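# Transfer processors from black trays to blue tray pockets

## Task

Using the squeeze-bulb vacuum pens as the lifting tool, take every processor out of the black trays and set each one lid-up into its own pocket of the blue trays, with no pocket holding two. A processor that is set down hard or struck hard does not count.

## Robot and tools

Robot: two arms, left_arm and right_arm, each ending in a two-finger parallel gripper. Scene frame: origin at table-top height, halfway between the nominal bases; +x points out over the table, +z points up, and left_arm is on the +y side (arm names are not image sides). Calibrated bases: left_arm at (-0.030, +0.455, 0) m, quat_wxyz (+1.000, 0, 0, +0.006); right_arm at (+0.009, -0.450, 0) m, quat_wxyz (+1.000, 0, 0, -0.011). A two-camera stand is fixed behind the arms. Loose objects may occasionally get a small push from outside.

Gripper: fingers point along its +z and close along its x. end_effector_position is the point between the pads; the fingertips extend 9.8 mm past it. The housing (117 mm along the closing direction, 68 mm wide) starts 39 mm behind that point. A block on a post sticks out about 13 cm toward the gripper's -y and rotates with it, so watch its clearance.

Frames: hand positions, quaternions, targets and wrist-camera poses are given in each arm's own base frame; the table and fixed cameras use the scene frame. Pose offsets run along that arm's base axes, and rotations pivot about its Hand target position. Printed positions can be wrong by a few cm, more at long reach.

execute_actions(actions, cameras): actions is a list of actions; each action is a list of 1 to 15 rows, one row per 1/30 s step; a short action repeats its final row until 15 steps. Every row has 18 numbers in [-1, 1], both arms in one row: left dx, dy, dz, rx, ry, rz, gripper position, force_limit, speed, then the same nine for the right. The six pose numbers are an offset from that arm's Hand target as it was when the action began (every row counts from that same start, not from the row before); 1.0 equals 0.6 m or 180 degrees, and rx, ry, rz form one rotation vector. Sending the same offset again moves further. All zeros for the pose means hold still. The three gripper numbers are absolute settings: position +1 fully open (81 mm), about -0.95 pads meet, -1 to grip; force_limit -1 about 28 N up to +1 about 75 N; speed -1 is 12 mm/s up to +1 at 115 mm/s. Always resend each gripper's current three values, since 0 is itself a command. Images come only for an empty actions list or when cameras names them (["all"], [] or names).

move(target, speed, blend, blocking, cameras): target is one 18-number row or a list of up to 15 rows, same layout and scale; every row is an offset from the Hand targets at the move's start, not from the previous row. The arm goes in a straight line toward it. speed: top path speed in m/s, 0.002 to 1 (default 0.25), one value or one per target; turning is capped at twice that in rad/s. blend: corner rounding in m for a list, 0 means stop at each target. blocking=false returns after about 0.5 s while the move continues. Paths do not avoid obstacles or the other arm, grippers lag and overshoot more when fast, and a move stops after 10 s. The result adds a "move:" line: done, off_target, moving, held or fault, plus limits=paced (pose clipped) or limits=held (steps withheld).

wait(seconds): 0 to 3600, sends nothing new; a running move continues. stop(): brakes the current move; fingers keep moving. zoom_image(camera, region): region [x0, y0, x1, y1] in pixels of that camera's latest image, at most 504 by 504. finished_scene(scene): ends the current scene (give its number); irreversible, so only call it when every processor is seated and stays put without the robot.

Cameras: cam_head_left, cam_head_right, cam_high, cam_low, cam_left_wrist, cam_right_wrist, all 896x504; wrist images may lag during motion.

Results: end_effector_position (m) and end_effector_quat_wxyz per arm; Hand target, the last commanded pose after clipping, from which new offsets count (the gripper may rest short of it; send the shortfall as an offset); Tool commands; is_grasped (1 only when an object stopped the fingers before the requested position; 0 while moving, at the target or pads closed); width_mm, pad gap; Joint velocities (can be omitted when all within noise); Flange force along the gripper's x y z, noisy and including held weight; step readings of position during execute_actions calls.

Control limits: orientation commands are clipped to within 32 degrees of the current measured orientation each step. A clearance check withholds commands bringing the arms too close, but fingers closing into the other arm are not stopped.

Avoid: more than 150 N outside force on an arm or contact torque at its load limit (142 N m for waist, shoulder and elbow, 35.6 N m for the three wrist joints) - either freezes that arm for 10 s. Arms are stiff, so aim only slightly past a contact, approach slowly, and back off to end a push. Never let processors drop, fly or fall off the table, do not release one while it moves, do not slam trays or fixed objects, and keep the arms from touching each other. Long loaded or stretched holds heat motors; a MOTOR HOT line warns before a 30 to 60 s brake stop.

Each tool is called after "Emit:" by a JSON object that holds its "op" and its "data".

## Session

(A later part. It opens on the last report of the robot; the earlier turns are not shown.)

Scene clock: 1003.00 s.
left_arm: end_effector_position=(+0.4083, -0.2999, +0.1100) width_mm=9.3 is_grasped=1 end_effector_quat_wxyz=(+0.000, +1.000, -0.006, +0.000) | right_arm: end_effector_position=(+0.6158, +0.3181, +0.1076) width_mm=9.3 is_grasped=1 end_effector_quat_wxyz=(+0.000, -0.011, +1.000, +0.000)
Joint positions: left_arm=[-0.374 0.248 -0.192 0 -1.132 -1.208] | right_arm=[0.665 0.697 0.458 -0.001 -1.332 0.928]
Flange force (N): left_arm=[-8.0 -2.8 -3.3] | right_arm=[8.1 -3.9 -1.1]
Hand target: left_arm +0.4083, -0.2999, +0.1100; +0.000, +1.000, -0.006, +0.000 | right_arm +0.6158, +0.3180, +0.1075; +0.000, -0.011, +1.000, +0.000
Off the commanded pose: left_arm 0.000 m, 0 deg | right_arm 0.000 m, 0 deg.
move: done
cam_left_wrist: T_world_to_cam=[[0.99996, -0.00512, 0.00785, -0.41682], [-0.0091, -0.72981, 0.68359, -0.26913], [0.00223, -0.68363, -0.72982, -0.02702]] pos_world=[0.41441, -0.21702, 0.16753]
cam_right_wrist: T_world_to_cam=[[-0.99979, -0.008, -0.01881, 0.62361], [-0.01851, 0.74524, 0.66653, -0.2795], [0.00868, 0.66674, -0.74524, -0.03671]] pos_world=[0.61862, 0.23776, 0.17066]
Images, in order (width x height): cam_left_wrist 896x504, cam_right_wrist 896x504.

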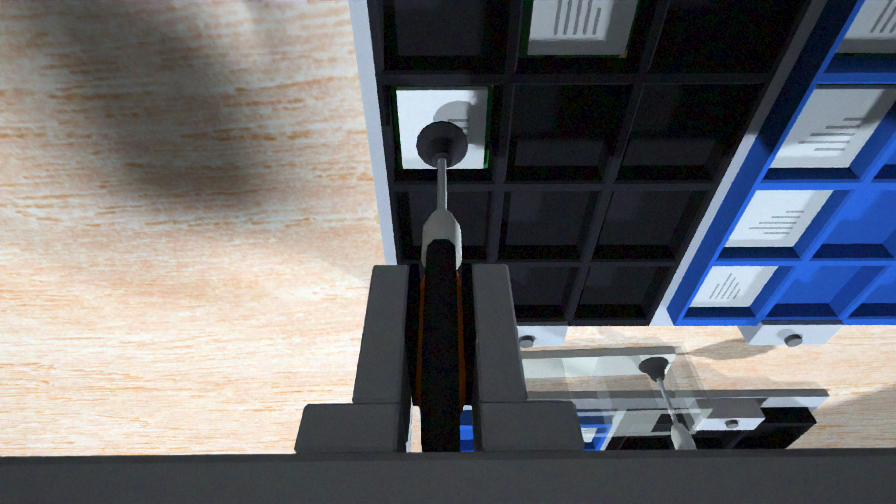

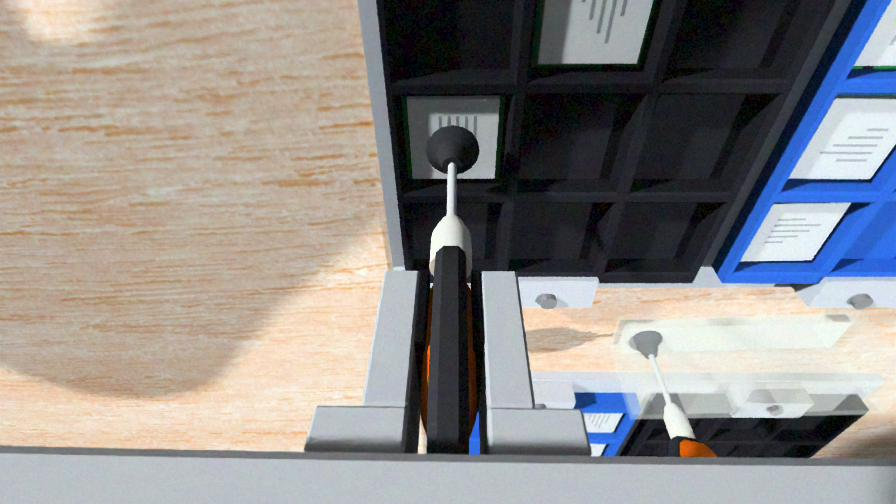

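Emit:
{"op": "move", "data": {"target": [[0.0005,0,0,0,0,0,-0.98,0,-0.3,-0.001,0.0028,0,0,0,0,-0.98,0,-0.3],[0.0005,0,-0.0217,0,0,0,-0.98,0,-0.3,-0.001,0.0028,-0.0217,0,0,0,-0.98,0,-0.3],[0.0005,0,-0.0217,0,0,0,-0.4,0,0,-0.001,0.0028,-0.0217,0,0,0,-0.4,0,0],[0.0005,0,-0.02,0,0,0,-0.67,0,-0.5,-0.001,0.0028,-0.0202,0,0,0,-0.67,0,-0.5],[0.0005,0,0.0233,0,0,0,-0.67,0,-0.5,-0.001,0.0028,0.0275,0,0,0,-0.67,0,-0.5],[0.252,0.149,0.0233,0,0,0,-0.67,0,-0.5,-0.3262,-0.0063,0.0275,0,0,0,-0.67,0,-0.5],[0.252,0.149,-0.0092,0,0,0,-0.67,0,-0.5,-0.3262,-0.0063,-0.0083,0,0,0,-0.67,0,-0.5]], "speed": [0.04,0.02,0.02,0.03,0.05,0.15,0.06], "cameras": ["cam_right_wrist","cam_left_wrist"]}}

Emit:
{"op": "zoom_image", "data": {"camera": "cam_left_wrist", "region": [350, 50, 600, 250]}}

Emit:
{"op": "zoom_image", "data": {"camera": "cam_right_wrist", "region": [350, 50, 600, 250]}}

Scene clock: 1022.67 s.
left_arm: end_effector_position=(+0.5595, -0.2105, +0.1045) width_mm=11.7 is_grasped=0 end_effector_quat_wxyz=(+0.000, +1.000, -0.006, +0.000) | right_arm: end_effector_position=(+0.4201, +0.3142, +0.1026) width_mm=11.7 is_grasped=0 end_effector_quat_wxyz=(+0.000, -0.011, +1.000, +0.000)
Joint positions: left_arm=[-0.141 0.464 0.089 0 -1.196 -1.441] | right_arm=[0.892 0.298 -0.146 -0.001 -1.128 0.701]
Flange force (N): left_arm=[-10.4 -1.5 -3.4] | right_arm=[3.3 -2.7 -1.0]
Hand target: left_arm +0.5595, -0.2105, +0.1044; +0.000, +1.000, -0.006, +0.000 | right_arm +0.4201, +0.3143, +0.1025; +0.000, -0.011, +1.000, +0.000
Off the commanded pose: left_arm 0.000 m, 0 deg | right_arm 0.000 m, 0 deg.
move: done
cam_left_wrist: T_world_to_cam=[[0.99996, -0.00512, 0.00785, -0.56751], [-0.0091, -0.72981, 0.68359, -0.19868], [0.00223, -0.68363, -0.72982, 0.02968]] pos_world=[0.56561, -0.12762, 0.16193]
cam_right_wrist: T_world_to_cam=[[-0.99979, -0.00801, -0.01881, 0.42782], [-0.01851, 0.74534, 0.66643, -0.27696], [0.00868, 0.66664, -0.74533, -0.03617]] pos_world=[0.42292, 0.23396, 0.16566]
Images, in order (width x height): cam_left_wrist 896x504, cam_right_wrist 896x504.

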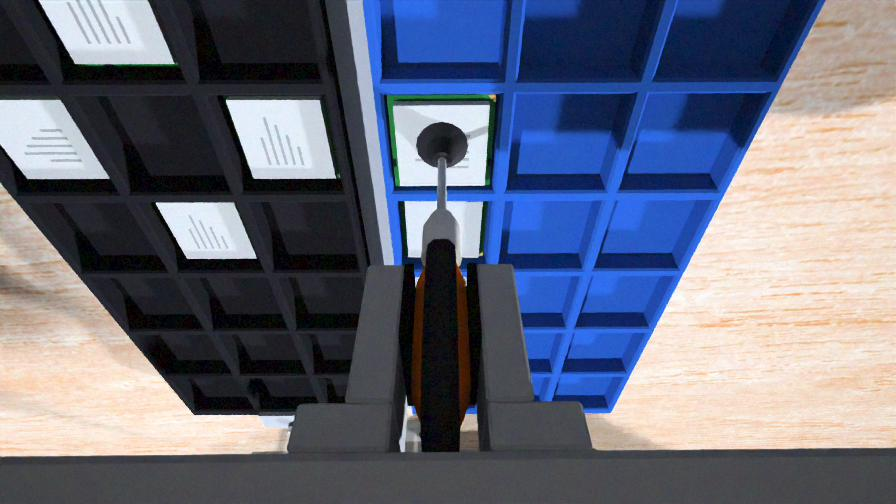

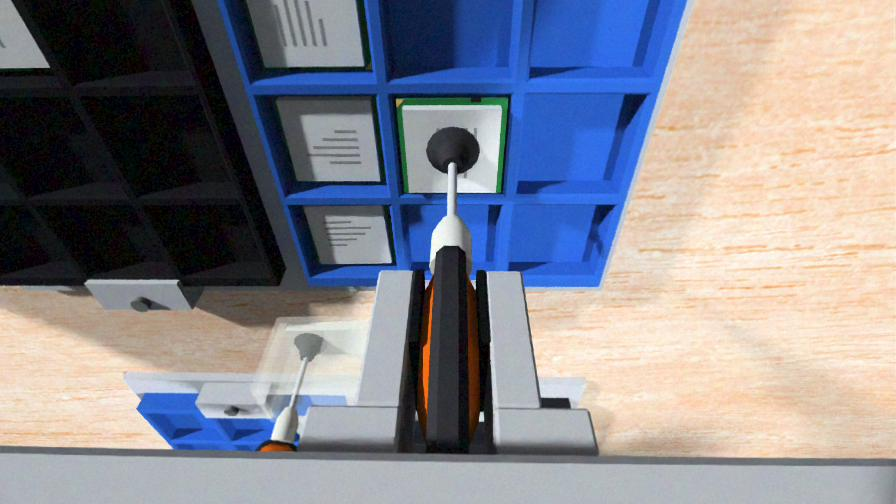

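Scaled by 2.016 from the camera's image (finer frame: 1280x720).

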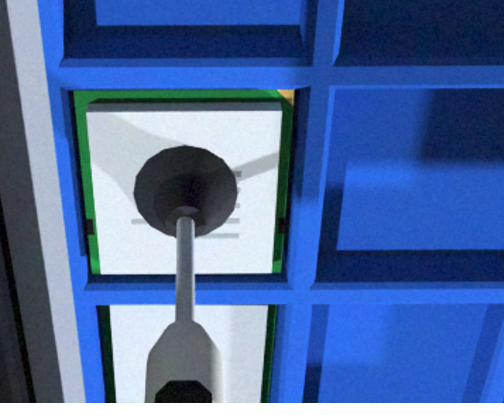

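Scaled by 2.016 from the camera's image (finer frame: 1280x720).

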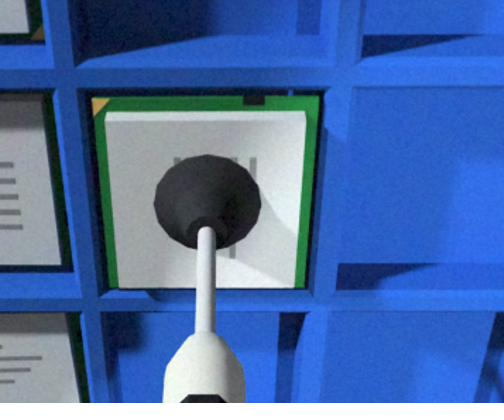

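Emit:
{"op": "move", "data": {"target": [[0.0015,-0.0022,0,0,0,0,-0.67,0,-0.5,0,0.0002,0,0,0,0,-0.67,0,-0.5],[0.0015,-0.0022,-0.0112,0,0,0,-0.67,0,-0.5,0,0.0002,-0.0117,0,0,0,-0.67,0,-0.5],[0.0015,-0.0022,-0.0112,0,0,0,-0.98,0,-0.3,0,0.0002,-0.0117,0,0,0,-0.98,0,-0.3],[0.0015,-0.0022,0.04,0,0,0,-0.98,0,-0.3,0,0.0002,0.045,0,0,0,-0.98,0,-0.3],[-0.1767,-0.0765,0.04,0,0,0,-0.98,0,-0.3,0.2542,-0.0702,0.045,0,0,0,-0.98,0,-0.3],[-0.1767,-0.0765,0.0092,0,0,0,-0.98,0,-0.3,0.2542,-0.0702,0.0083,0,0,0,-0.98,0,-0.3]], "speed": [0.04,0.02,0.02,0.06,0.15,0.08], "blend": [0,0,0,0,0.01,0], "cameras": ["cam_right_wrist","cam_left_wrist"]}}

Emit:
{"op": "zoom_image", "data": {"camera": "cam_left_wrist", "region": [350, 50, 600, 250]}}

Emit:
{"op": "zoom_image", "data": {"camera": "cam_right_wrist", "region": [350, 50, 600, 250]}}

Scene clock: 1036.50 s.
left_arm: end_effector_position=(+0.4535, -0.2564, +0.1100) width_mm=9.3 is_grasped=1 end_effector_quat_wxyz=(+0.000, +1.000, -0.006, +0.000) | right_arm: end_effector_position=(+0.5726, +0.2722, +0.1076) width_mm=9.3 is_grasped=1 end_effector_quat_wxyz=(+0.000, -0.011, +1.000, +0.000)
Joint positions: left_arm=[-0.263 0.281 -0.149 0 -1.141 -1.32] | right_arm=[0.65 0.548 0.222 -0.001 -1.245 0.943]
Flange force (N): left_arm=[-7.2 -0.9 -3.2] | right_arm=[5.9 -3.0 -1.5]
Hand target: left_arm +0.4535, -0.2564, +0.1100; +0.000, +1.000, -0.006, +0.000 | right_arm +0.5726, +0.2721, +0.1075; +0.000, -0.011, +1.000, +0.000
Off the commanded pose: left_arm 0.000 m, 0 deg | right_arm 0.000 m, 0 deg.
move: done
cam_left_wrist: T_world_to_cam=[[0.99996, -0.00512, 0.00785, -0.46179], [-0.0091, -0.72986, 0.68354, -0.23697], [0.00223, -0.68358, -0.72987, 0.00264]] pos_world=[0.45961, -0.17352, 0.16753]
cam_right_wrist: T_world_to_cam=[[-0.99979, -0.008, -0.01881, 0.58005], [-0.01851, 0.74524, 0.66653, -0.24609], [0.00868, 0.66674, -0.74524, -0.00573]] pos_world=[0.57542, 0.19186, 0.17066]
Images, in order (width x height): cam_left_wrist 896x504, cam_right_wrist 896x504.

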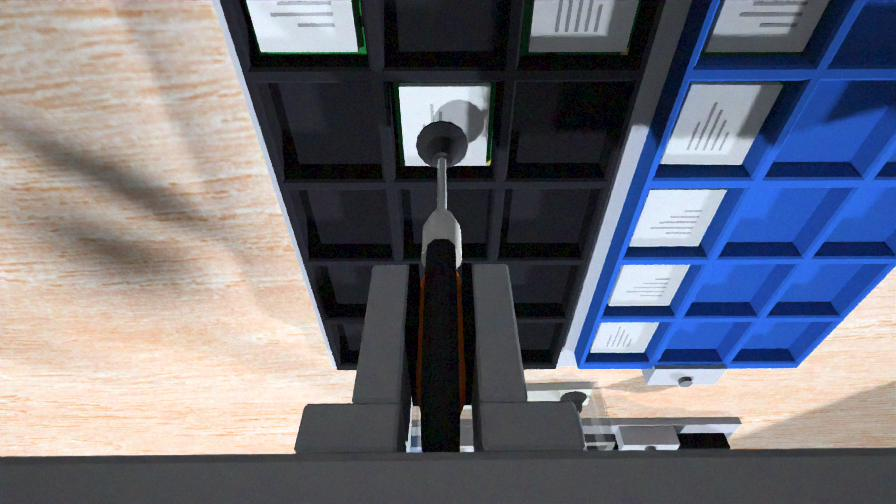

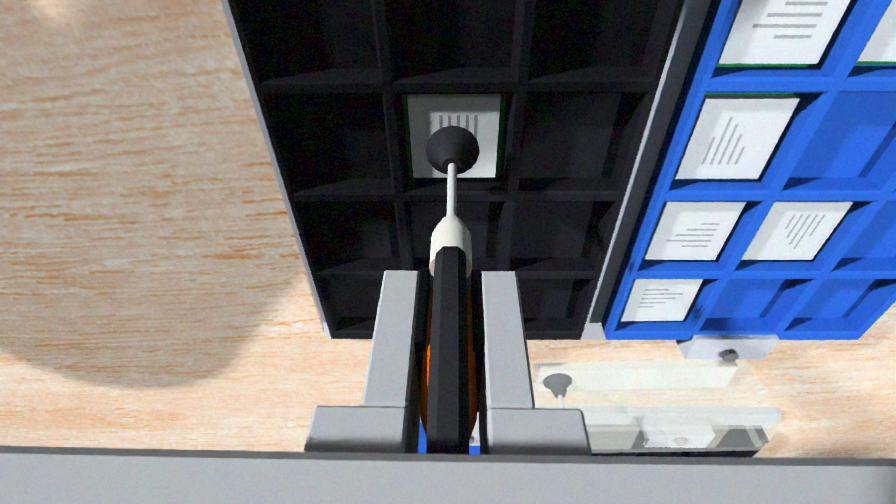

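Scaled by 2.016 from the camera's image (finer frame: 1280x720).

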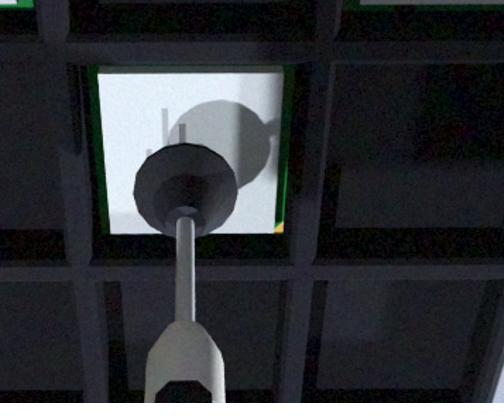

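Scaled by 2.016 from the camera's image (finer frame: 1280x720).

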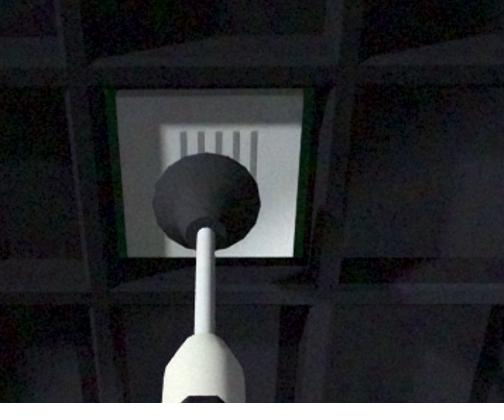

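Emit:
{"op": "move", "data": {"target": [[0.0022,0.0017,0,0,0,0,-0.98,0,-0.3,-0.0013,0.0018,0,0,0,0,-0.98,0,-0.3],[0.0022,0.0017,-0.0217,0,0,0,-0.98,0,-0.3,-0.0013,0.0018,-0.0217,0,0,0,-0.98,0,-0.3],[0.0022,0.0017,-0.0217,0,0,0,-0.4,0,0,-0.0013,0.0018,-0.0217,0,0,0,-0.4,0,0],[0.0022,0.0017,-0.02,0,0,0,-0.67,0,-0.5,-0.0013,0.0018,-0.0202,0,0,0,-0.67,0,-0.5],[0.0022,0.0017,0.0233,0,0,0,-0.67,0,-0.5,-0.0013,0.0018,0.0275,0,0,0,-0.67,0,-0.5],[0.1785,0.1493,0.0233,0,0,0,-0.67,0,-0.5,-0.2518,-0.005,0.0275,0,0,0,-0.67,0,-0.5],[0.1785,0.1493,-0.0092,0,0,0,-0.67,0,-0.5,-0.2518,-0.005,-0.0083,0,0,0,-0.67,0,-0.5]], "speed": [0.04,0.02,0.02,0.03,0.05,0.15,0.06], "cameras": ["cam_right_wrist","cam_left_wrist"]}}

Emit:
{"op": "zoom_image", "data": {"camera": "cam_left_wrist", "region": [350, 50, 600, 250]}}

Emit:
{"op": "zoom_image", "data": {"camera": "cam_right_wrist", "region": [350, 50, 600, 250]}}

Scene clock: 1057.67 s.
left_arm: end_effector_position=(+0.5606, -0.1668, +0.1045) width_mm=11.7 is_grasped=0 end_effector_quat_wxyz=(+0.000, +1.000, -0.006, +0.000) | right_arm: end_effector_position=(+0.4216, +0.2691, +0.1026) width_mm=11.7 is_grasped=0 end_effector_quat_wxyz=(+0.000, -0.011, +1.000, +0.000)
Joint positions: left_arm=[-0.065 0.434 0.045 0 -1.182 -1.517] | right_arm=[0.831 0.241 -0.219 -0.001 -1.112 0.763]
Flange force (N): left_arm=[-9.2 -0.1 -3.8] | right_arm=[3.6 -2.9 -1.1]
Hand target: left_arm +0.5606, -0.1668, +0.1044; +0.000, +1.000, -0.006, +0.000 | right_arm +0.4216, +0.2691, +0.1025; +0.000, -0.011, +1.000, +0.000
Off the commanded pose: left_arm 0.000 m, 0 deg | right_arm 0.000 m, 0 deg.
move: done
cam_left_wrist: T_world_to_cam=[[0.99996, -0.00512, 0.00785, -0.56839], [-0.0091, -0.72981, 0.68359, -0.16678], [0.00223, -0.68363, -0.72982, 0.05955]] pos_world=[0.56671, -0.08392, 0.16193]
cam_right_wrist: T_world_to_cam=[[-0.99979, -0.008, -0.01881, 0.42886], [-0.0185, 0.74529, 0.66648, -0.24324], [0.00868, 0.66669, -0.74529, -0.00606]] pos_world=[0.42432, 0.18876, 0.16566]
Images, in order (width x height): cam_left_wrist 896x504, cam_right_wrist 896x504.

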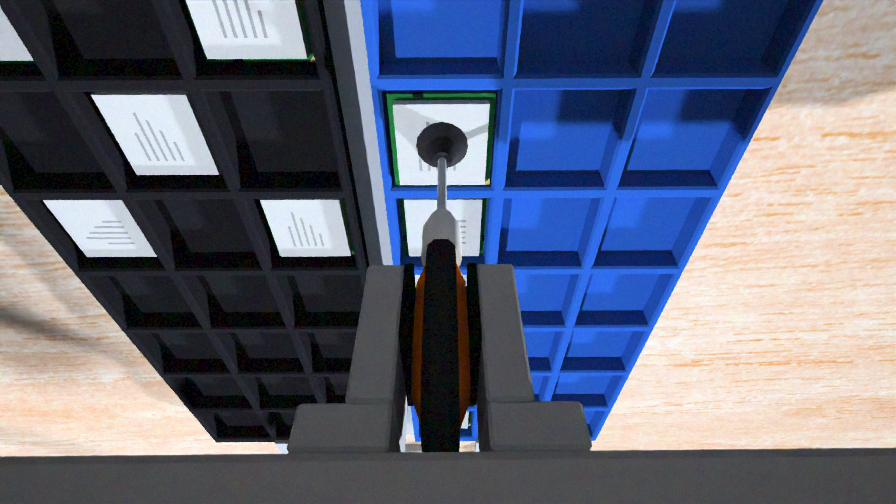

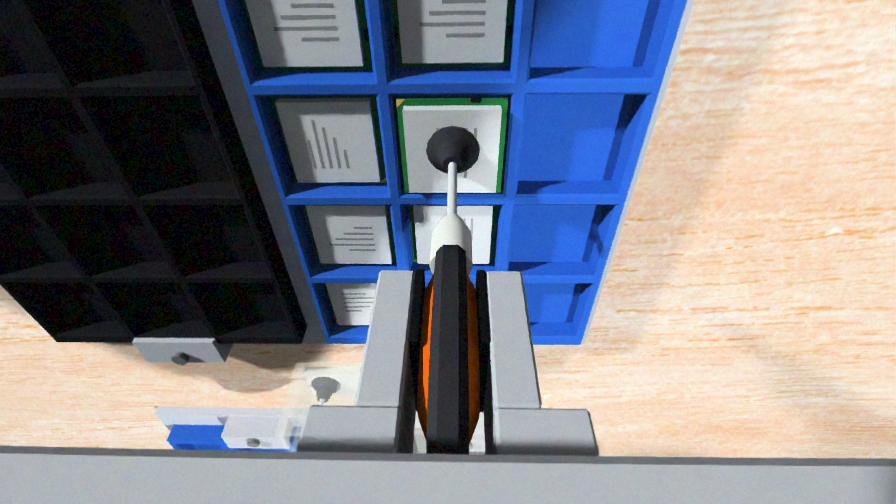

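Scaled by 2.016 from the camera's image (finer frame: 1280x720).

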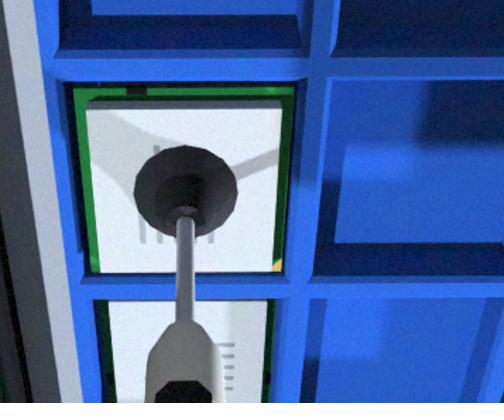

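Scaled by 2.016 from the camera's image (finer frame: 1280x720).

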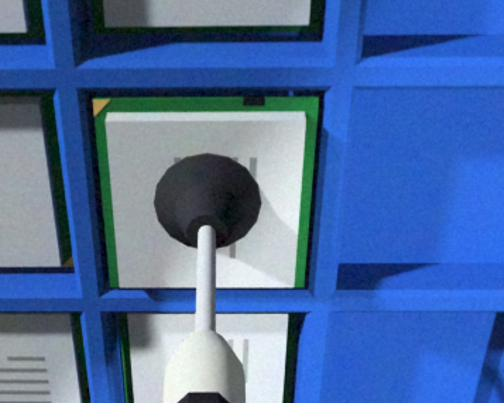

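Emit:
{"op": "move", "data": {"target": [[0.0013,-0.0015,-0.001,0,0,0,-0.67,0,-0.5,0,0.0004,-0.001,0,0,0,-0.67,0,-0.5],[0.0013,-0.0015,-0.0112,0,0,0,-0.67,0,-0.5,0,0.0004,-0.0117,0,0,0,-0.67,0,-0.5],[0.0013,-0.0015,-0.0112,0,0,0,-0.98,0,-0.3,0,0.0004,-0.0117,0,0,0,-0.98,0,-0.3],[0.0013,-0.0015,0.04,0,0,0,-0.98,0,-0.3,0,0.0004,0.145,0,0,0,-0.98,0,-0.3],[-0.253,-0.0723,0.04,0,0,0,-0.98,0,-0.3,-0.033,0.2827,0.145,0,0,-0.5,-0.98,0,-0.3],[-0.253,-0.0723,0.0092,0,0,0,-0.98,0,-0.3,-0.033,0.2827,0.145,0,0,-0.5,-0.98,0,-0.3]], "speed": [0.04,0.03,0.02,0.1,0.35,0.08], "blend": [0,0,0,0.005,0.01,0], "cameras": ["cam_right_wrist","cam_left_wrist"]}}

Emit:
{"op": "zoom_image", "data": {"camera": "cam_left_wrist", "region": [350, 50, 600, 250]}}

Emit:
{"op": "zoom_image", "data": {"camera": "cam_right_wrist", "region": [350, 50, 600, 250]}}

Scene clock: 1086.07 s.
left_arm: end_effector_position=(+0.4088, -0.2102, +0.1100) width_mm=9.2 is_grasped=1 end_effector_quat_wxyz=(+0.000, +1.000, -0.006, +0.000) | right_arm: end_effector_position=(+0.4018, +0.4387, +0.1895) width_mm=9.3 is_grasped=1 end_effector_quat_wxyz=(+0.000, +0.699, +0.715, +0.000)
Joint positions: left_arm=[-0.188 0.137 -0.325 0 -1.109 -1.394] | right_arm=[1.049 0.397 0.201 0 -1.374 -1.027]
Flange force (N): left_arm=[-6.3 0.4 -2.6] | right_arm=[-4.7 -4.4 -0.3]
Hand target: left_arm +0.4088, -0.2102, +0.1100; +0.000, +1.000, -0.006, +0.000 | right_arm +0.4018, +0.4388, +0.1895; +0.000, +0.699, +0.715, +0.000
Off the commanded pose: left_arm 0.000 m, 0 deg | right_arm 0.000 m, 0 deg.
move: done; blend cut to 0.0092 m at target 5
cam_left_wrist: T_world_to_cam=[[0.99996, -0.00512, 0.00785, -0.41686], [-0.0091, -0.72986, 0.68354, -0.20366], [0.00223, -0.68358, -0.72987, 0.03432]] pos_world=[0.41491, -0.12732, 0.16753]
cam_right_wrist: T_world_to_cam=[[-0.00801, 0.99979, -0.01881, -0.42856], [0.74529, 0.01851, 0.66648, -0.41605], [0.66669, -0.00868, -0.74529, -0.02222]] pos_world=[0.32146, 0.43598, 0.25266]
Images, in order (width x height): cam_left_wrist 896x504, cam_right_wrist 896x504.

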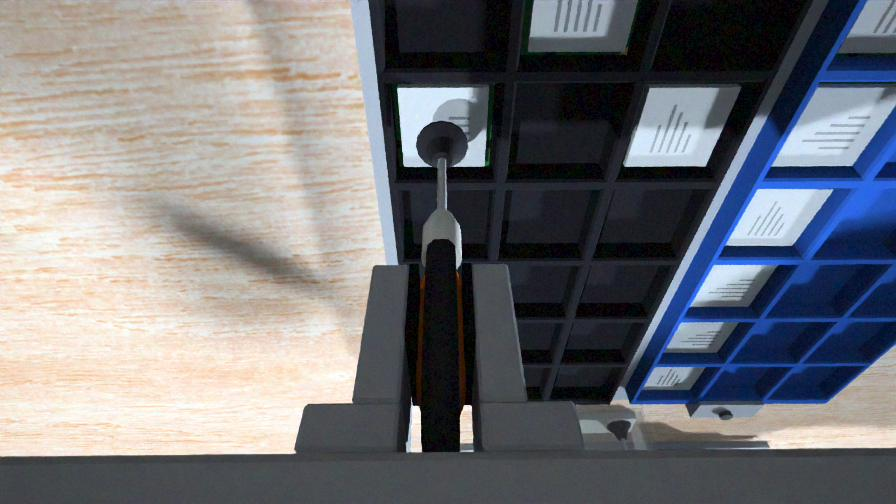

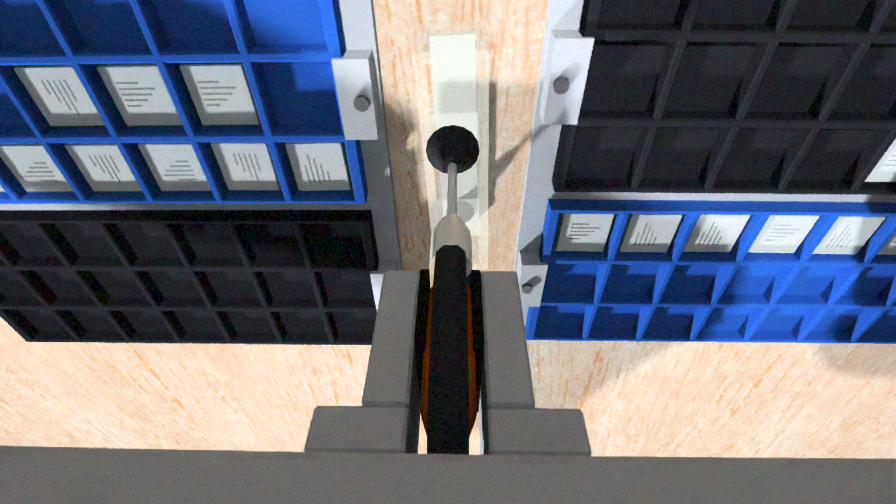

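Scaled by 2.016 from the camera's image (finer frame: 1280x720).

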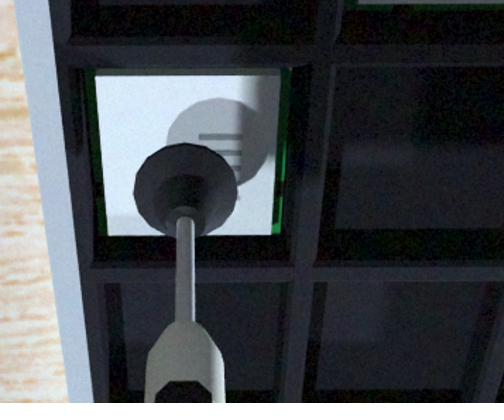

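Scaled by 2.016 from the camera's image (finer frame: 1280x720).

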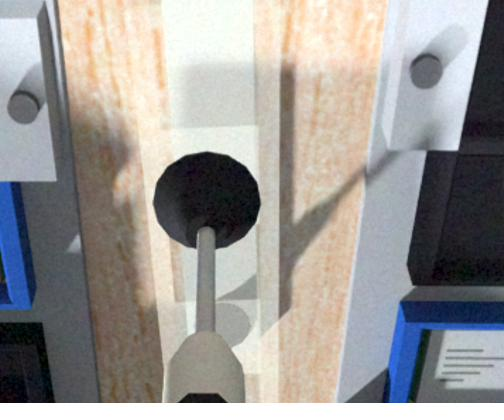

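Emit:
{"op": "move", "data": {"target": [[0.0017,0.001,0,0,0,0,-0.98,0,-0.3,0,0,0,0,0,0,-0.98,0,-0.3],[0.0017,0.001,-0.0217,0,0,0,-0.98,0,-0.3,0,0,-0.116,0,0,0,-0.98,0,-0.3],[0.0017,0.001,-0.0217,0,0,0,-0.4,0,0,0,0,-0.116,0,0,0,-0.98,0,-0.3],[0.0017,0.001,-0.02,0,0,0,-0.67,0,-0.5,0,0,-0.116,0,0,0,-0.98,0,-0.3],[0.0017,0.001,0.0233,0,0,0,-0.67,0,-0.5,0,0,-0.15,0,0,0,-0.98,0,-0.3],[0.2553,0.146,0.0233,0,0,0,-0.67,0,-0.5,0,0,-0.16,0,0,0,-0.98,0,-0.3],[0.2553,0.146,-0.0092,0,0,0,-0.67,0,-0.5,0,0,-0.163,0,0,0,-0.98,0,-0.3]], "speed": [0.04,0.08,0.02,0.03,0.04,0.15,0.06], "cameras": ["cam_right_wrist","cam_left_wrist"]}}

Emit:
{"op": "zoom_image", "data": {"camera": "cam_left_wrist", "region": [350, 50, 600, 250]}}

Emit:
{"op": "zoom_image", "data": {"camera": "cam_right_wrist", "region": [350, 50, 600, 250]}}

Scene clock: 1104.13 s.
left_arm: end_effector_position=(+0.5619, -0.1226, +0.1045) width_mm=11.7 is_grasped=0 end_effector_quat_wxyz=(+0.000, +1.000, -0.006, +0.000) | right_arm: end_effector_position=(+0.4018, +0.4388, +0.0918) width_mm=9.3 is_grasped=1 end_effector_quat_wxyz=(+0.000, +0.699, +0.715, +0.000)
Joint positions: left_arm=[0.013 0.411 0.013 0 -1.173 -1.595] | right_arm=[1.049 0.468 0.064 -0.001 -1.165 -1.027]
Flange force (N): left_arm=[-9.3 -0.3 -3.0] | right_arm=[-4.4 -3.8 -1.7]
Hand target: left_arm +0.5619, -0.1226, +0.1044; +0.000, +1.000, -0.006, +0.000 | right_arm +0.4018, +0.4388, +0.0917; +0.000, +0.699, +0.715, +0.000
Off the commanded pose: left_arm 0.000 m, 0 deg | right_arm 0.000 m, 0 deg.
move: done
cam_left_wrist: T_world_to_cam=[[0.99996, -0.00519, 0.00778, -0.56955], [-0.0091, -0.72986, 0.68354, -0.13443], [0.00213, -0.68358, -0.72987, 0.0899]] pos_world=[0.56811, -0.03962, 0.16193]
cam_right_wrist: T_world_to_cam=[[-0.00801, 0.99979, -0.01881, -0.4304], [0.74529, 0.01851, 0.66648, -0.35086], [0.66669, -0.00868, -0.74529, -0.09511]] pos_world=[0.32146, 0.43598, 0.15486]
Images, in order (width x height): cam_left_wrist 896x504, cam_right_wrist 896x504.

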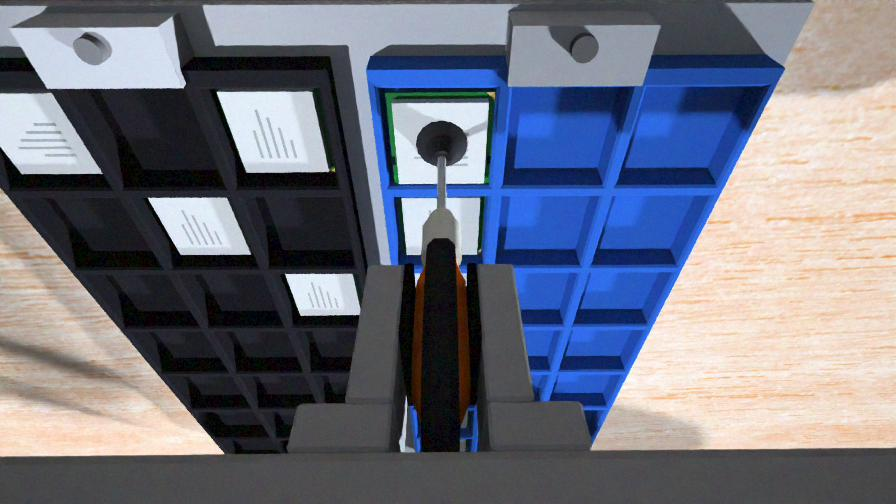

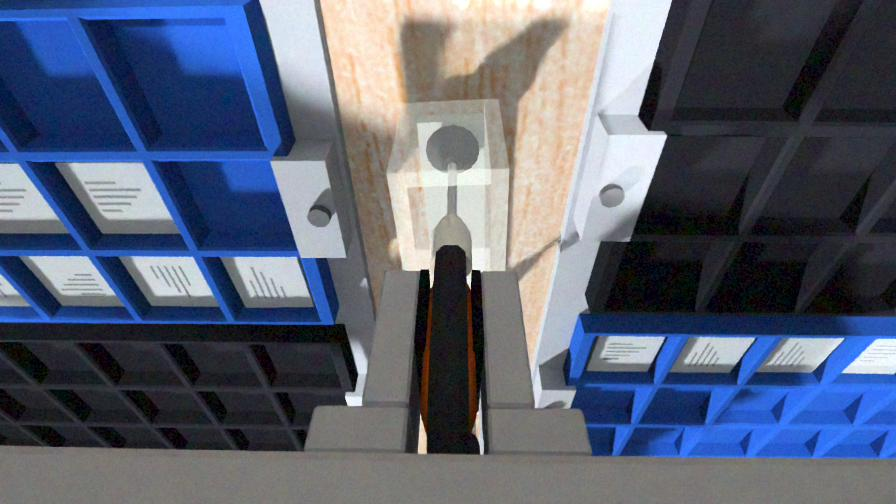

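Scaled by 2.016 from the camera's image (finer frame: 1280x720).

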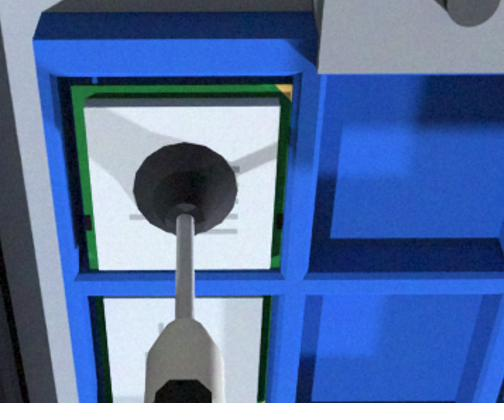

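Scaled by 2.016 from the camera's image (finer frame: 1280x720).

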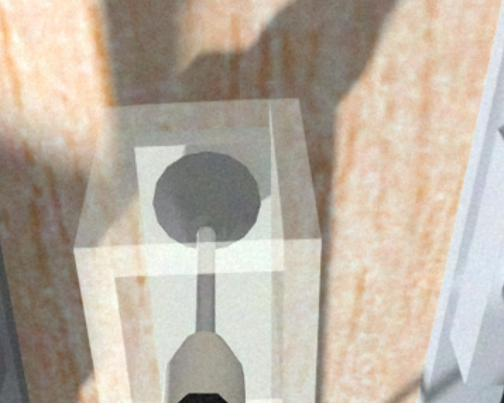

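Emit:
{"op": "move", "data": {"target": [[0,0,-0.0112,0,0,0,-0.67,0,-0.5,0,0,-0.003,0,0,0,-0.98,0,-0.3]], "speed": 0.02, "cameras": []}}

Scene clock: 1110.70 s.
left_arm: end_effector_position=(+0.5620, -0.1226, +0.0978) width_mm=11.7 is_grasped=0 end_effector_quat_wxyz=(+0.000, +1.000, -0.006, +0.000) | right_arm: end_effector_position=(+0.4018, +0.4388, +0.0900) width_mm=9.3 is_grasped=1 end_effector_quat_wxyz=(+0.000, +0.699, +0.715, +0.000)
Joint positions: left_arm=[0.013 0.418 0.005 0 -1.158 -1.595] | right_arm=[1.049 0.47 0.062 -0.001 -1.161 -1.027]
Flange force (N): left_arm=[-9.5 -1.0 -9.4] | right_arm=[-4.0 -3.5 -1.6]
Hand target: left_arm +0.5619, -0.1226, +0.0977; +0.000, +1.000, -0.006, +0.000 | right_arm +0.4018, +0.4388, +0.0899; +0.000, +0.699, +0.715, +0.000
Off the commanded pose: left_arm 0.000 m, 0 deg | right_arm 0.000 m, 0 deg.
move: done

Emit:
{"op": "move", "data": {"target": [[0,0,0,0,0,0,-0.98,0,-0.3,0,0,-0.0018,0,0,0,-0.98,0,-0.3],[0,0,0.0001,0,0,0,-0.98,0,-0.3,0,0,-0.0018,0,0,0,0.6,0,-0.3],[0,0,0.0512,0,0,0,-0.98,0,-0.3,0,0,0.1,0,0,0,0.6,0,-0.3],[-0.1783,-0.0698,0.0512,0,0,0,-0.98,0,-0.3,-0.17,-0.23,0.16,0,0,0,0.6,0,-0.3],[-0.1783,-0.0698,0.0205,0,0,0,-0.98,0,-0.3,-0.17,-0.23,0.16,0,0,0,0.6,0,-0.3]], "speed": [0.02,0.02,0.08,0.2,0.08], "cameras": ["cam_right_wrist","cam_left_wrist"]}}

Emit:
{"op": "zoom_image", "data": {"camera": "cam_left_wrist", "region": [350, 50, 600, 250]}}

Scene clock: 1121.90 s.
left_arm: end_effector_position=(+0.4550, -0.1645, +0.1101) width_mm=9.3 is_grasped=1 end_effector_quat_wxyz=(+0.000, +1.000, -0.006, +0.000) | right_arm: end_effector_position=(+0.2998, +0.3008, +0.1859) width_mm=64.4 is_grasped=0 end_effector_quat_wxyz=(+0.000, +0.699, +0.715, +0.000)
Joint positions: left_arm=[-0.075 0.194 -0.257 0 -1.119 -1.507] | right_arm=[1.098 -0.022 -0.303 0 -1.289 -1.076]
Flange force (N): left_arm=[-7.5 0.2 -3.6] | right_arm=[-2.5 -1.9 -0.3]
Hand target: left_arm +0.4550, -0.1645, +0.1100; +0.000, +1.000, -0.006, +0.000 | right_arm +0.2998, +0.3008, +0.1859; +0.000, +0.699, +0.715, +0.000
Off the commanded pose: left_arm 0.000 m, 0 deg | right_arm 0.000 m, 0 deg.
move: done
cam_left_wrist: T_world_to_cam=[[0.99996, -0.00512, 0.00785, -0.46282], [-0.0091, -0.72981, 0.68359, -0.16989], [0.00223, -0.68363, -0.72982, 0.06544]] pos_world=[0.46111, -0.08162, 0.16753]
cam_right_wrist: T_world_to_cam=[[-0.00801, 0.99979, -0.01881, -0.29147], [0.74529, 0.01851, 0.66648, -0.33507], [0.66669, -0.00868, -0.74529, 0.0419]] pos_world=[0.21946, 0.29798, 0.24906]
Images, in order (width x height): cam_left_wrist 896x504, cam_right_wrist 896x504.

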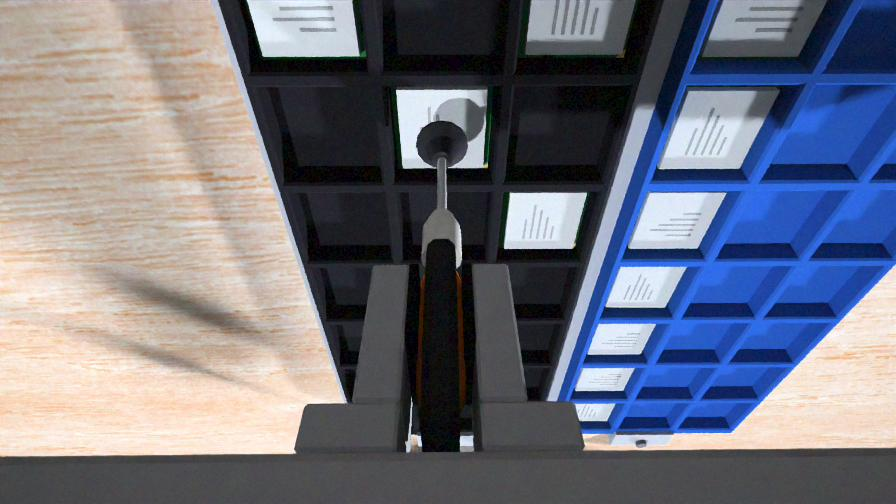

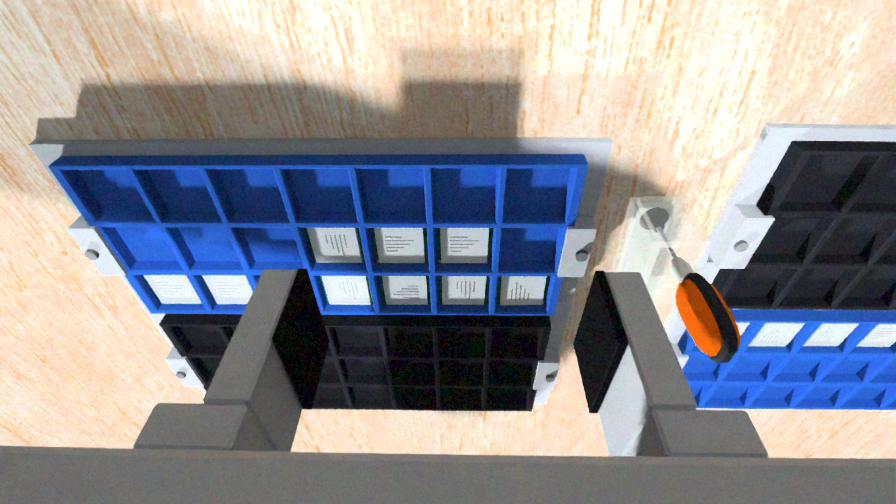

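Scaled by 2.016 from the camera's image (finer frame: 1280x720).

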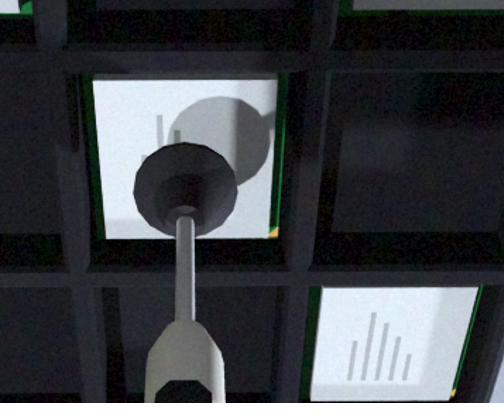

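Emit:
{"op": "move", "data": {"target": [[0.0003,0,0,0,0,0,-0.98,0,-0.3,0,0,0,0,0,0,0.6,0,-0.3],[0.0003,0,-0.0217,0,0,0,-0.98,0,-0.3,0,0,0,0,0,0,0.6,0,-0.3],[0.0003,0,-0.0217,0,0,0,-0.4,0,0,0,0,0,0,0,0,0.6,0,-0.3],[0.0003,0,-0.02,0,0,0,-0.67,0,-0.5,0,0,0,0,0,0,0.6,0,-0.3],[0.0003,0,0.0233,0,0,0,-0.67,0,-0.5,0,0,0,0,0,0,0.6,0,-0.3],[0.2535,-0.0058,0.0233,0,0,0,-0.67,0,-0.5,0,0,0,0,0,0,0.6,0,-0.3],[0.2535,-0.0058,-0.0092,0,0,0,-0.67,0,-0.5,0,0,0,0,0,0,0.6,0,-0.3]], "speed": [0.04,0.02,0.02,0.03,0.05,0.15,0.06], "cameras": ["cam_left_wrist"]}}

Emit:
{"op": "zoom_image", "data": {"camera": "cam_left_wrist", "region": [350, 50, 600, 250]}}

Scene clock: 1136.03 s.
left_arm: end_effector_position=(+0.6071, -0.1680, +0.1045) width_mm=11.7 is_grasped=0 end_effector_quat_wxyz=(+0.000, +1.000, -0.006, +0.000) | right_arm: end_effector_position=(+0.2998, +0.3008, +0.1859) width_mm=64.4 is_grasped=0 end_effector_quat_wxyz=(+0.000, +0.699, +0.715, +0.000)
Joint positions: left_arm=[-0.062 0.54 0.202 0 -1.233 -1.52] | right_arm=[1.098 -0.022 -0.303 0 -1.289 -1.076]
Flange force (N): left_arm=[-11.2 -0.4 -3.0] | right_arm=[-2.2 -2.1 -0.2]
Hand target: left_arm +0.6071, -0.1680, +0.1045; +0.000, +1.000, -0.006, +0.000 | right_arm +0.2998, +0.3008, +0.1859; +0.000, +0.699, +0.715, +0.000
Off the commanded pose: left_arm 0.000 m, 0 deg | right_arm 0.000 m, 0 deg.
move: done
cam_left_wrist: T_world_to_cam=[[0.99996, -0.00519, 0.00778, -0.61488], [-0.0091, -0.72986, 0.68354, -0.16722], [0.00213, -0.68358, -0.72987, 0.05884]] pos_world=[0.61321, -0.08502, 0.16203]

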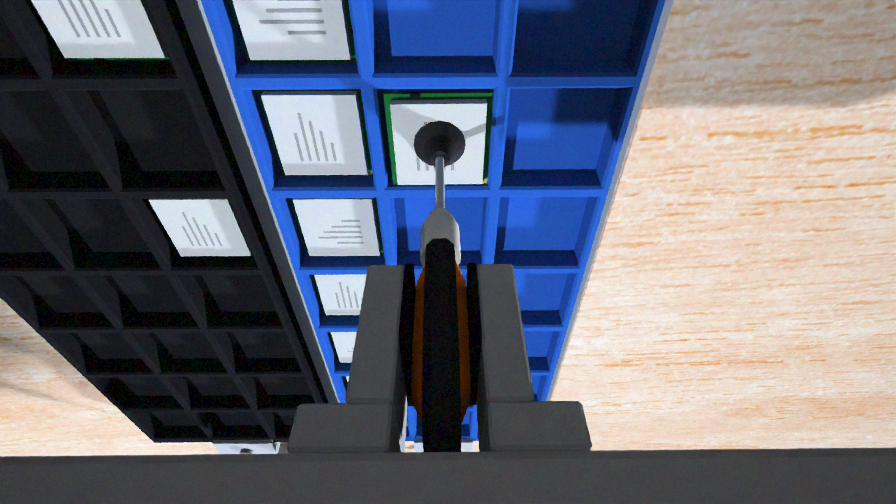

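Scaled by 2.016 from the camera's image (finer frame: 1280x720).

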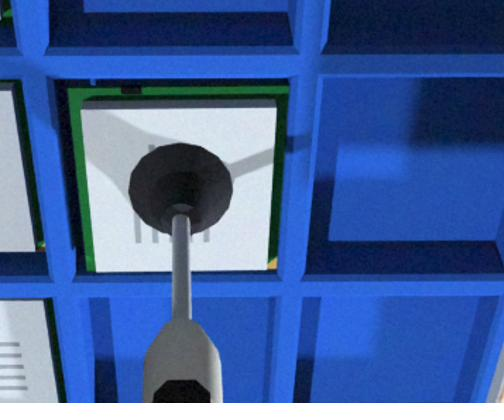

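Emit:
{"op": "move", "data": {"target": [[0,-0.0002,-0.0112,0,0,0,-0.67,0,-0.5,0,0,0,0,0,0,0.6,0,-0.3],[0,-0.0002,-0.0112,0,0,0,-0.98,0,-0.3,0,0,0,0,0,0,0.6,0,-0.3],[0,-0.0002,0.04,0,0,0,-0.98,0,-0.3,0,0,0,0,0,0,0.6,0,-0.3],[-0.328,0.085,0.04,0,0,0,-0.98,0,-0.3,0,0,0,0,0,0,0.6,0,-0.3],[-0.328,0.085,0.0092,0,0,0,-0.98,0,-0.3,0,0,0,0,0,0,0.6,0,-0.3]], "speed": [0.02,0.02,0.06,0.15,0.08], "blend": [0,0,0,0.01,0], "cameras": ["cam_left_wrist"]}}

Emit:
{"op": "zoom_image", "data": {"camera": "cam_left_wrist", "region": [350, 50, 600, 250]}}

Scene clock: 1146.80 s.
left_arm: end_effector_position=(+0.4103, -0.1170, +0.1100) width_mm=9.2 is_grasped=1 end_effector_quat_wxyz=(+0.000, +1.000, -0.006, +0.000) | right_arm: end_effector_position=(+0.2998, +0.3008, +0.1859) width_mm=64.4 is_grasped=0 end_effector_quat_wxyz=(+0.000, +0.699, +0.715, +0.000)
Joint positions: left_arm=[0.032 0.056 -0.414 0 -1.101 -1.614] | right_arm=[1.098 -0.022 -0.303 0 -1.289 -1.076]
Flange force (N): left_arm=[-6.4 1.5 -2.8] | right_arm=[-2.7 -2.2 -0.1]
Hand target: left_arm +0.4103, -0.1170, +0.1100; +0.000, +1.000, -0.006, +0.000 | right_arm +0.2998, +0.3008, +0.1859; +0.000, +0.699, +0.715, +0.000
Off the commanded pose: left_arm 0.000 m, 0 deg | right_arm 0.000 m, 0 deg.
move: done; blend cut to 0.0092 m at target 4
cam_left_wrist: T_world_to_cam=[[0.99996, -0.00512, 0.00785, -0.41788], [-0.0091, -0.72981, 0.68359, -0.13556], [0.00223, -0.68363, -0.72982, 0.09808]] pos_world=[0.41641, -0.03402, 0.16753]

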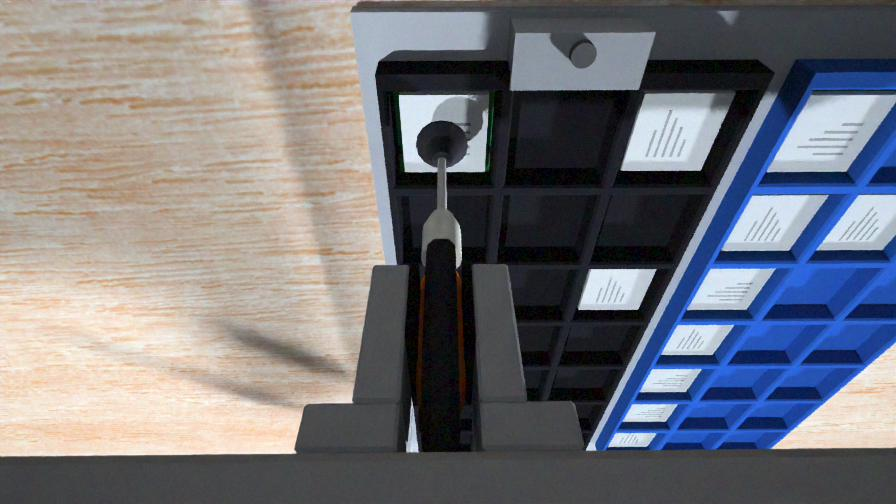

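Scaled by 2.016 from the camera's image (finer frame: 1280x720).

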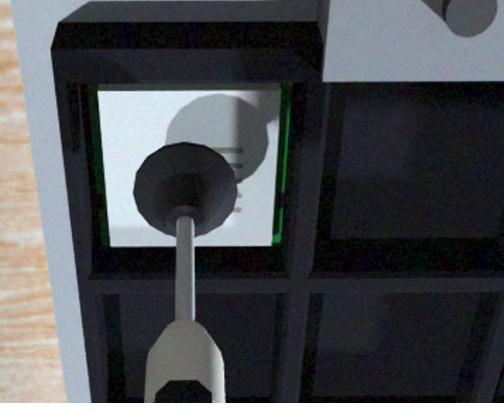

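Emit:
{"op": "move", "data": {"target": [[0.0018,-0.0028,0,0,0,0,-0.98,0,-0.3,0,0,0,0,0,0,0.6,0,-0.3],[0.0018,-0.0028,-0.0217,0,0,0,-0.98,0,-0.3,0,0,0,0,0,0,0.6,0,-0.3],[0.0018,-0.0028,-0.0217,0,0,0,-0.4,0,0,0,0,0,0,0,0,0.6,0,-0.3],[0.0018,-0.0028,-0.02,0,0,0,-0.67,0,-0.5,0,0,0,0,0,0,0.6,0,-0.3],[0.0018,-0.0028,0.0233,0,0,0,-0.67,0,-0.5,0,0,0,0,0,0,0.6,0,-0.3],[0.3288,-0.01,0.0233,0,0,0,-0.67,0,-0.5,0,0,0,0,0,0,0.6,0,-0.3],[0.3288,-0.01,-0.0092,0,0,0,-0.67,0,-0.5,0,0,0,0,0,0,0.6,0,-0.3]], "speed": [0.04,0.02,0.02,0.03,0.05,0.15,0.06], "cameras": ["cam_left_wrist"]}}

Emit:
{"op": "zoom_image", "data": {"camera": "cam_left_wrist", "region": [350, 50, 600, 250]}}

Scene clock: 1162.43 s.
left_arm: end_effector_position=(+0.6075, -0.1230, +0.1045) width_mm=11.7 is_grasped=0 end_effector_quat_wxyz=(+0.000, +1.000, -0.006, +0.000) | right_arm: end_effector_position=(+0.2998, +0.3008, +0.1859) width_mm=64.4 is_grasped=0 end_effector_quat_wxyz=(+0.000, +0.699, +0.715, +0.000)
Joint positions: left_arm=[0.011 0.516 0.165 0 -1.221 -1.594] | right_arm=[1.098 -0.022 -0.303 0 -1.289 -1.076]
Flange force (N): left_arm=[-10.8 0.1 -2.9] | right_arm=[-2.3 -2.0 -0.3]
Hand target: left_arm +0.6075, -0.1230, +0.1045; +0.000, +1.000, -0.006, +0.000 | right_arm +0.2998, +0.3008, +0.1859; +0.000, +0.699, +0.715, +0.000
Off the commanded pose: left_arm 0.000 m, 0 deg | right_arm 0.000 m, 0 deg.
move: done
cam_left_wrist: T_world_to_cam=[[0.99996, -0.00519, 0.00778, -0.61515], [-0.0091, -0.72986, 0.68354, -0.13437], [0.00213, -0.68358, -0.72987, 0.0896]] pos_world=[0.61371, -0.04002, 0.16203]

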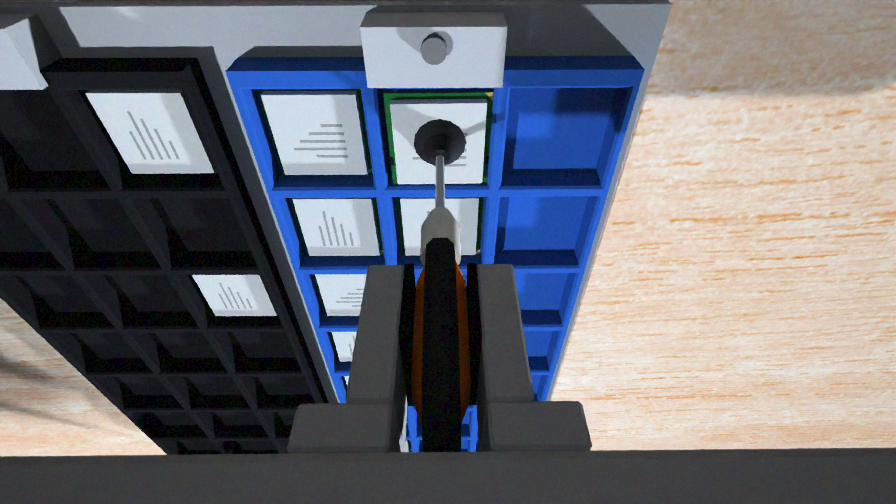

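Scaled by 2.016 from the camera's image (finer frame: 1280x720).

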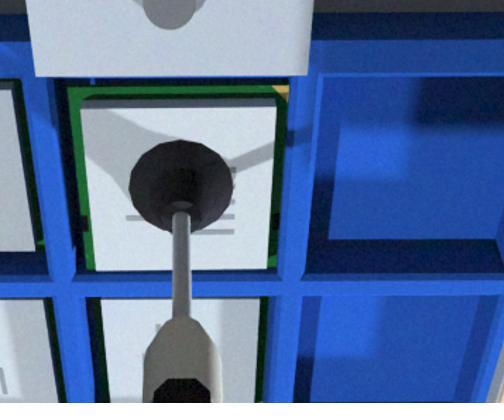

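Emit:
{"op": "move", "data": {"target": [[0,0.0001,-0.0112,0,0,0,-0.67,0,-0.5,0,0,0,0,0,0,0.6,0,-0.3],[0,0.0001,-0.0112,0,0,0,-0.98,0,-0.3,0,0,0,0,0,0,0.6,0,-0.3],[0,0.0001,0.04,0,0,0,-0.98,0,-0.3,0,0,0,0,0,0,0.6,0,-0.3],[-0.1775,0.0075,0.04,0,0,0,-0.98,0,-0.3,0,0,0,0,0,0,0.6,0,-0.3],[-0.1775,0.0075,0.0092,0,0,0,-0.98,0,-0.3,0,0,0,0,0,0,0.6,0,-0.3]], "speed": [0.02,0.02,0.06,0.15,0.08], "blend": [0,0,0,0.01,0], "cameras": ["cam_left_wrist"]}}

Emit:
{"op": "zoom_image", "data": {"camera": "cam_left_wrist", "region": [350, 50, 600, 250]}}

Scene clock: 1175.23 s.
left_arm: end_effector_position=(+0.5011, -0.1185, +0.1101) width_mm=9.2 is_grasped=1 end_effector_quat_wxyz=(+0.000, +1.000, -0.006, +0.000) | right_arm: end_effector_position=(+0.2998, +0.3008, +0.1859) width_mm=64.4 is_grasped=0 end_effector_quat_wxyz=(+0.000, +0.699, +0.715, +0.000)
Joint positions: left_arm=[0.023 0.267 -0.167 0 -1.137 -1.605] | right_arm=[1.098 -0.022 -0.303 0 -1.289 -1.076]
Flange force (N): left_arm=[-8.1 0.6 -3.7] | right_arm=[-2.5 -2.0 -0.6]
Hand target: left_arm +0.5010, -0.1185, +0.1100; +0.000, +1.000, -0.006, +0.000 | right_arm +0.2998, +0.3008, +0.1859; +0.000, +0.699, +0.715, +0.000
Off the commanded pose: left_arm 0.000 m, 0 deg | right_arm 0.000 m, 0 deg.
move: done; blend cut to 0.0092 m at target 4
cam_left_wrist: T_world_to_cam=[[0.99996, -0.00512, 0.00785, -0.50868], [-0.0091, -0.72981, 0.68359, -0.13582], [0.00223, -0.68363, -0.72982, 0.09686]] pos_world=[0.50721, -0.03552, 0.16753]

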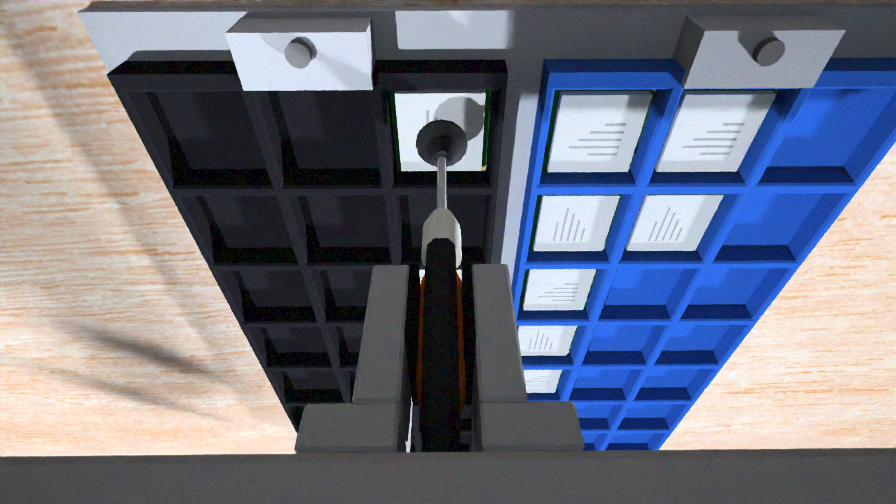

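Scaled by 2.016 from the camera's image (finer frame: 1280x720).

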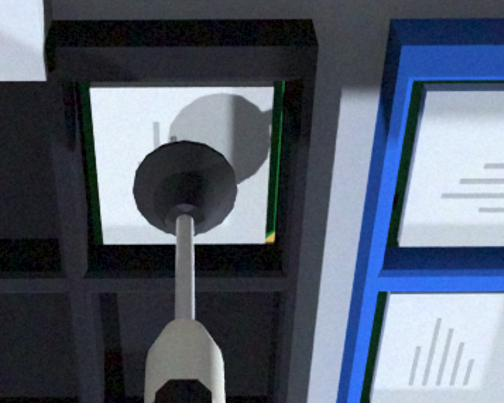

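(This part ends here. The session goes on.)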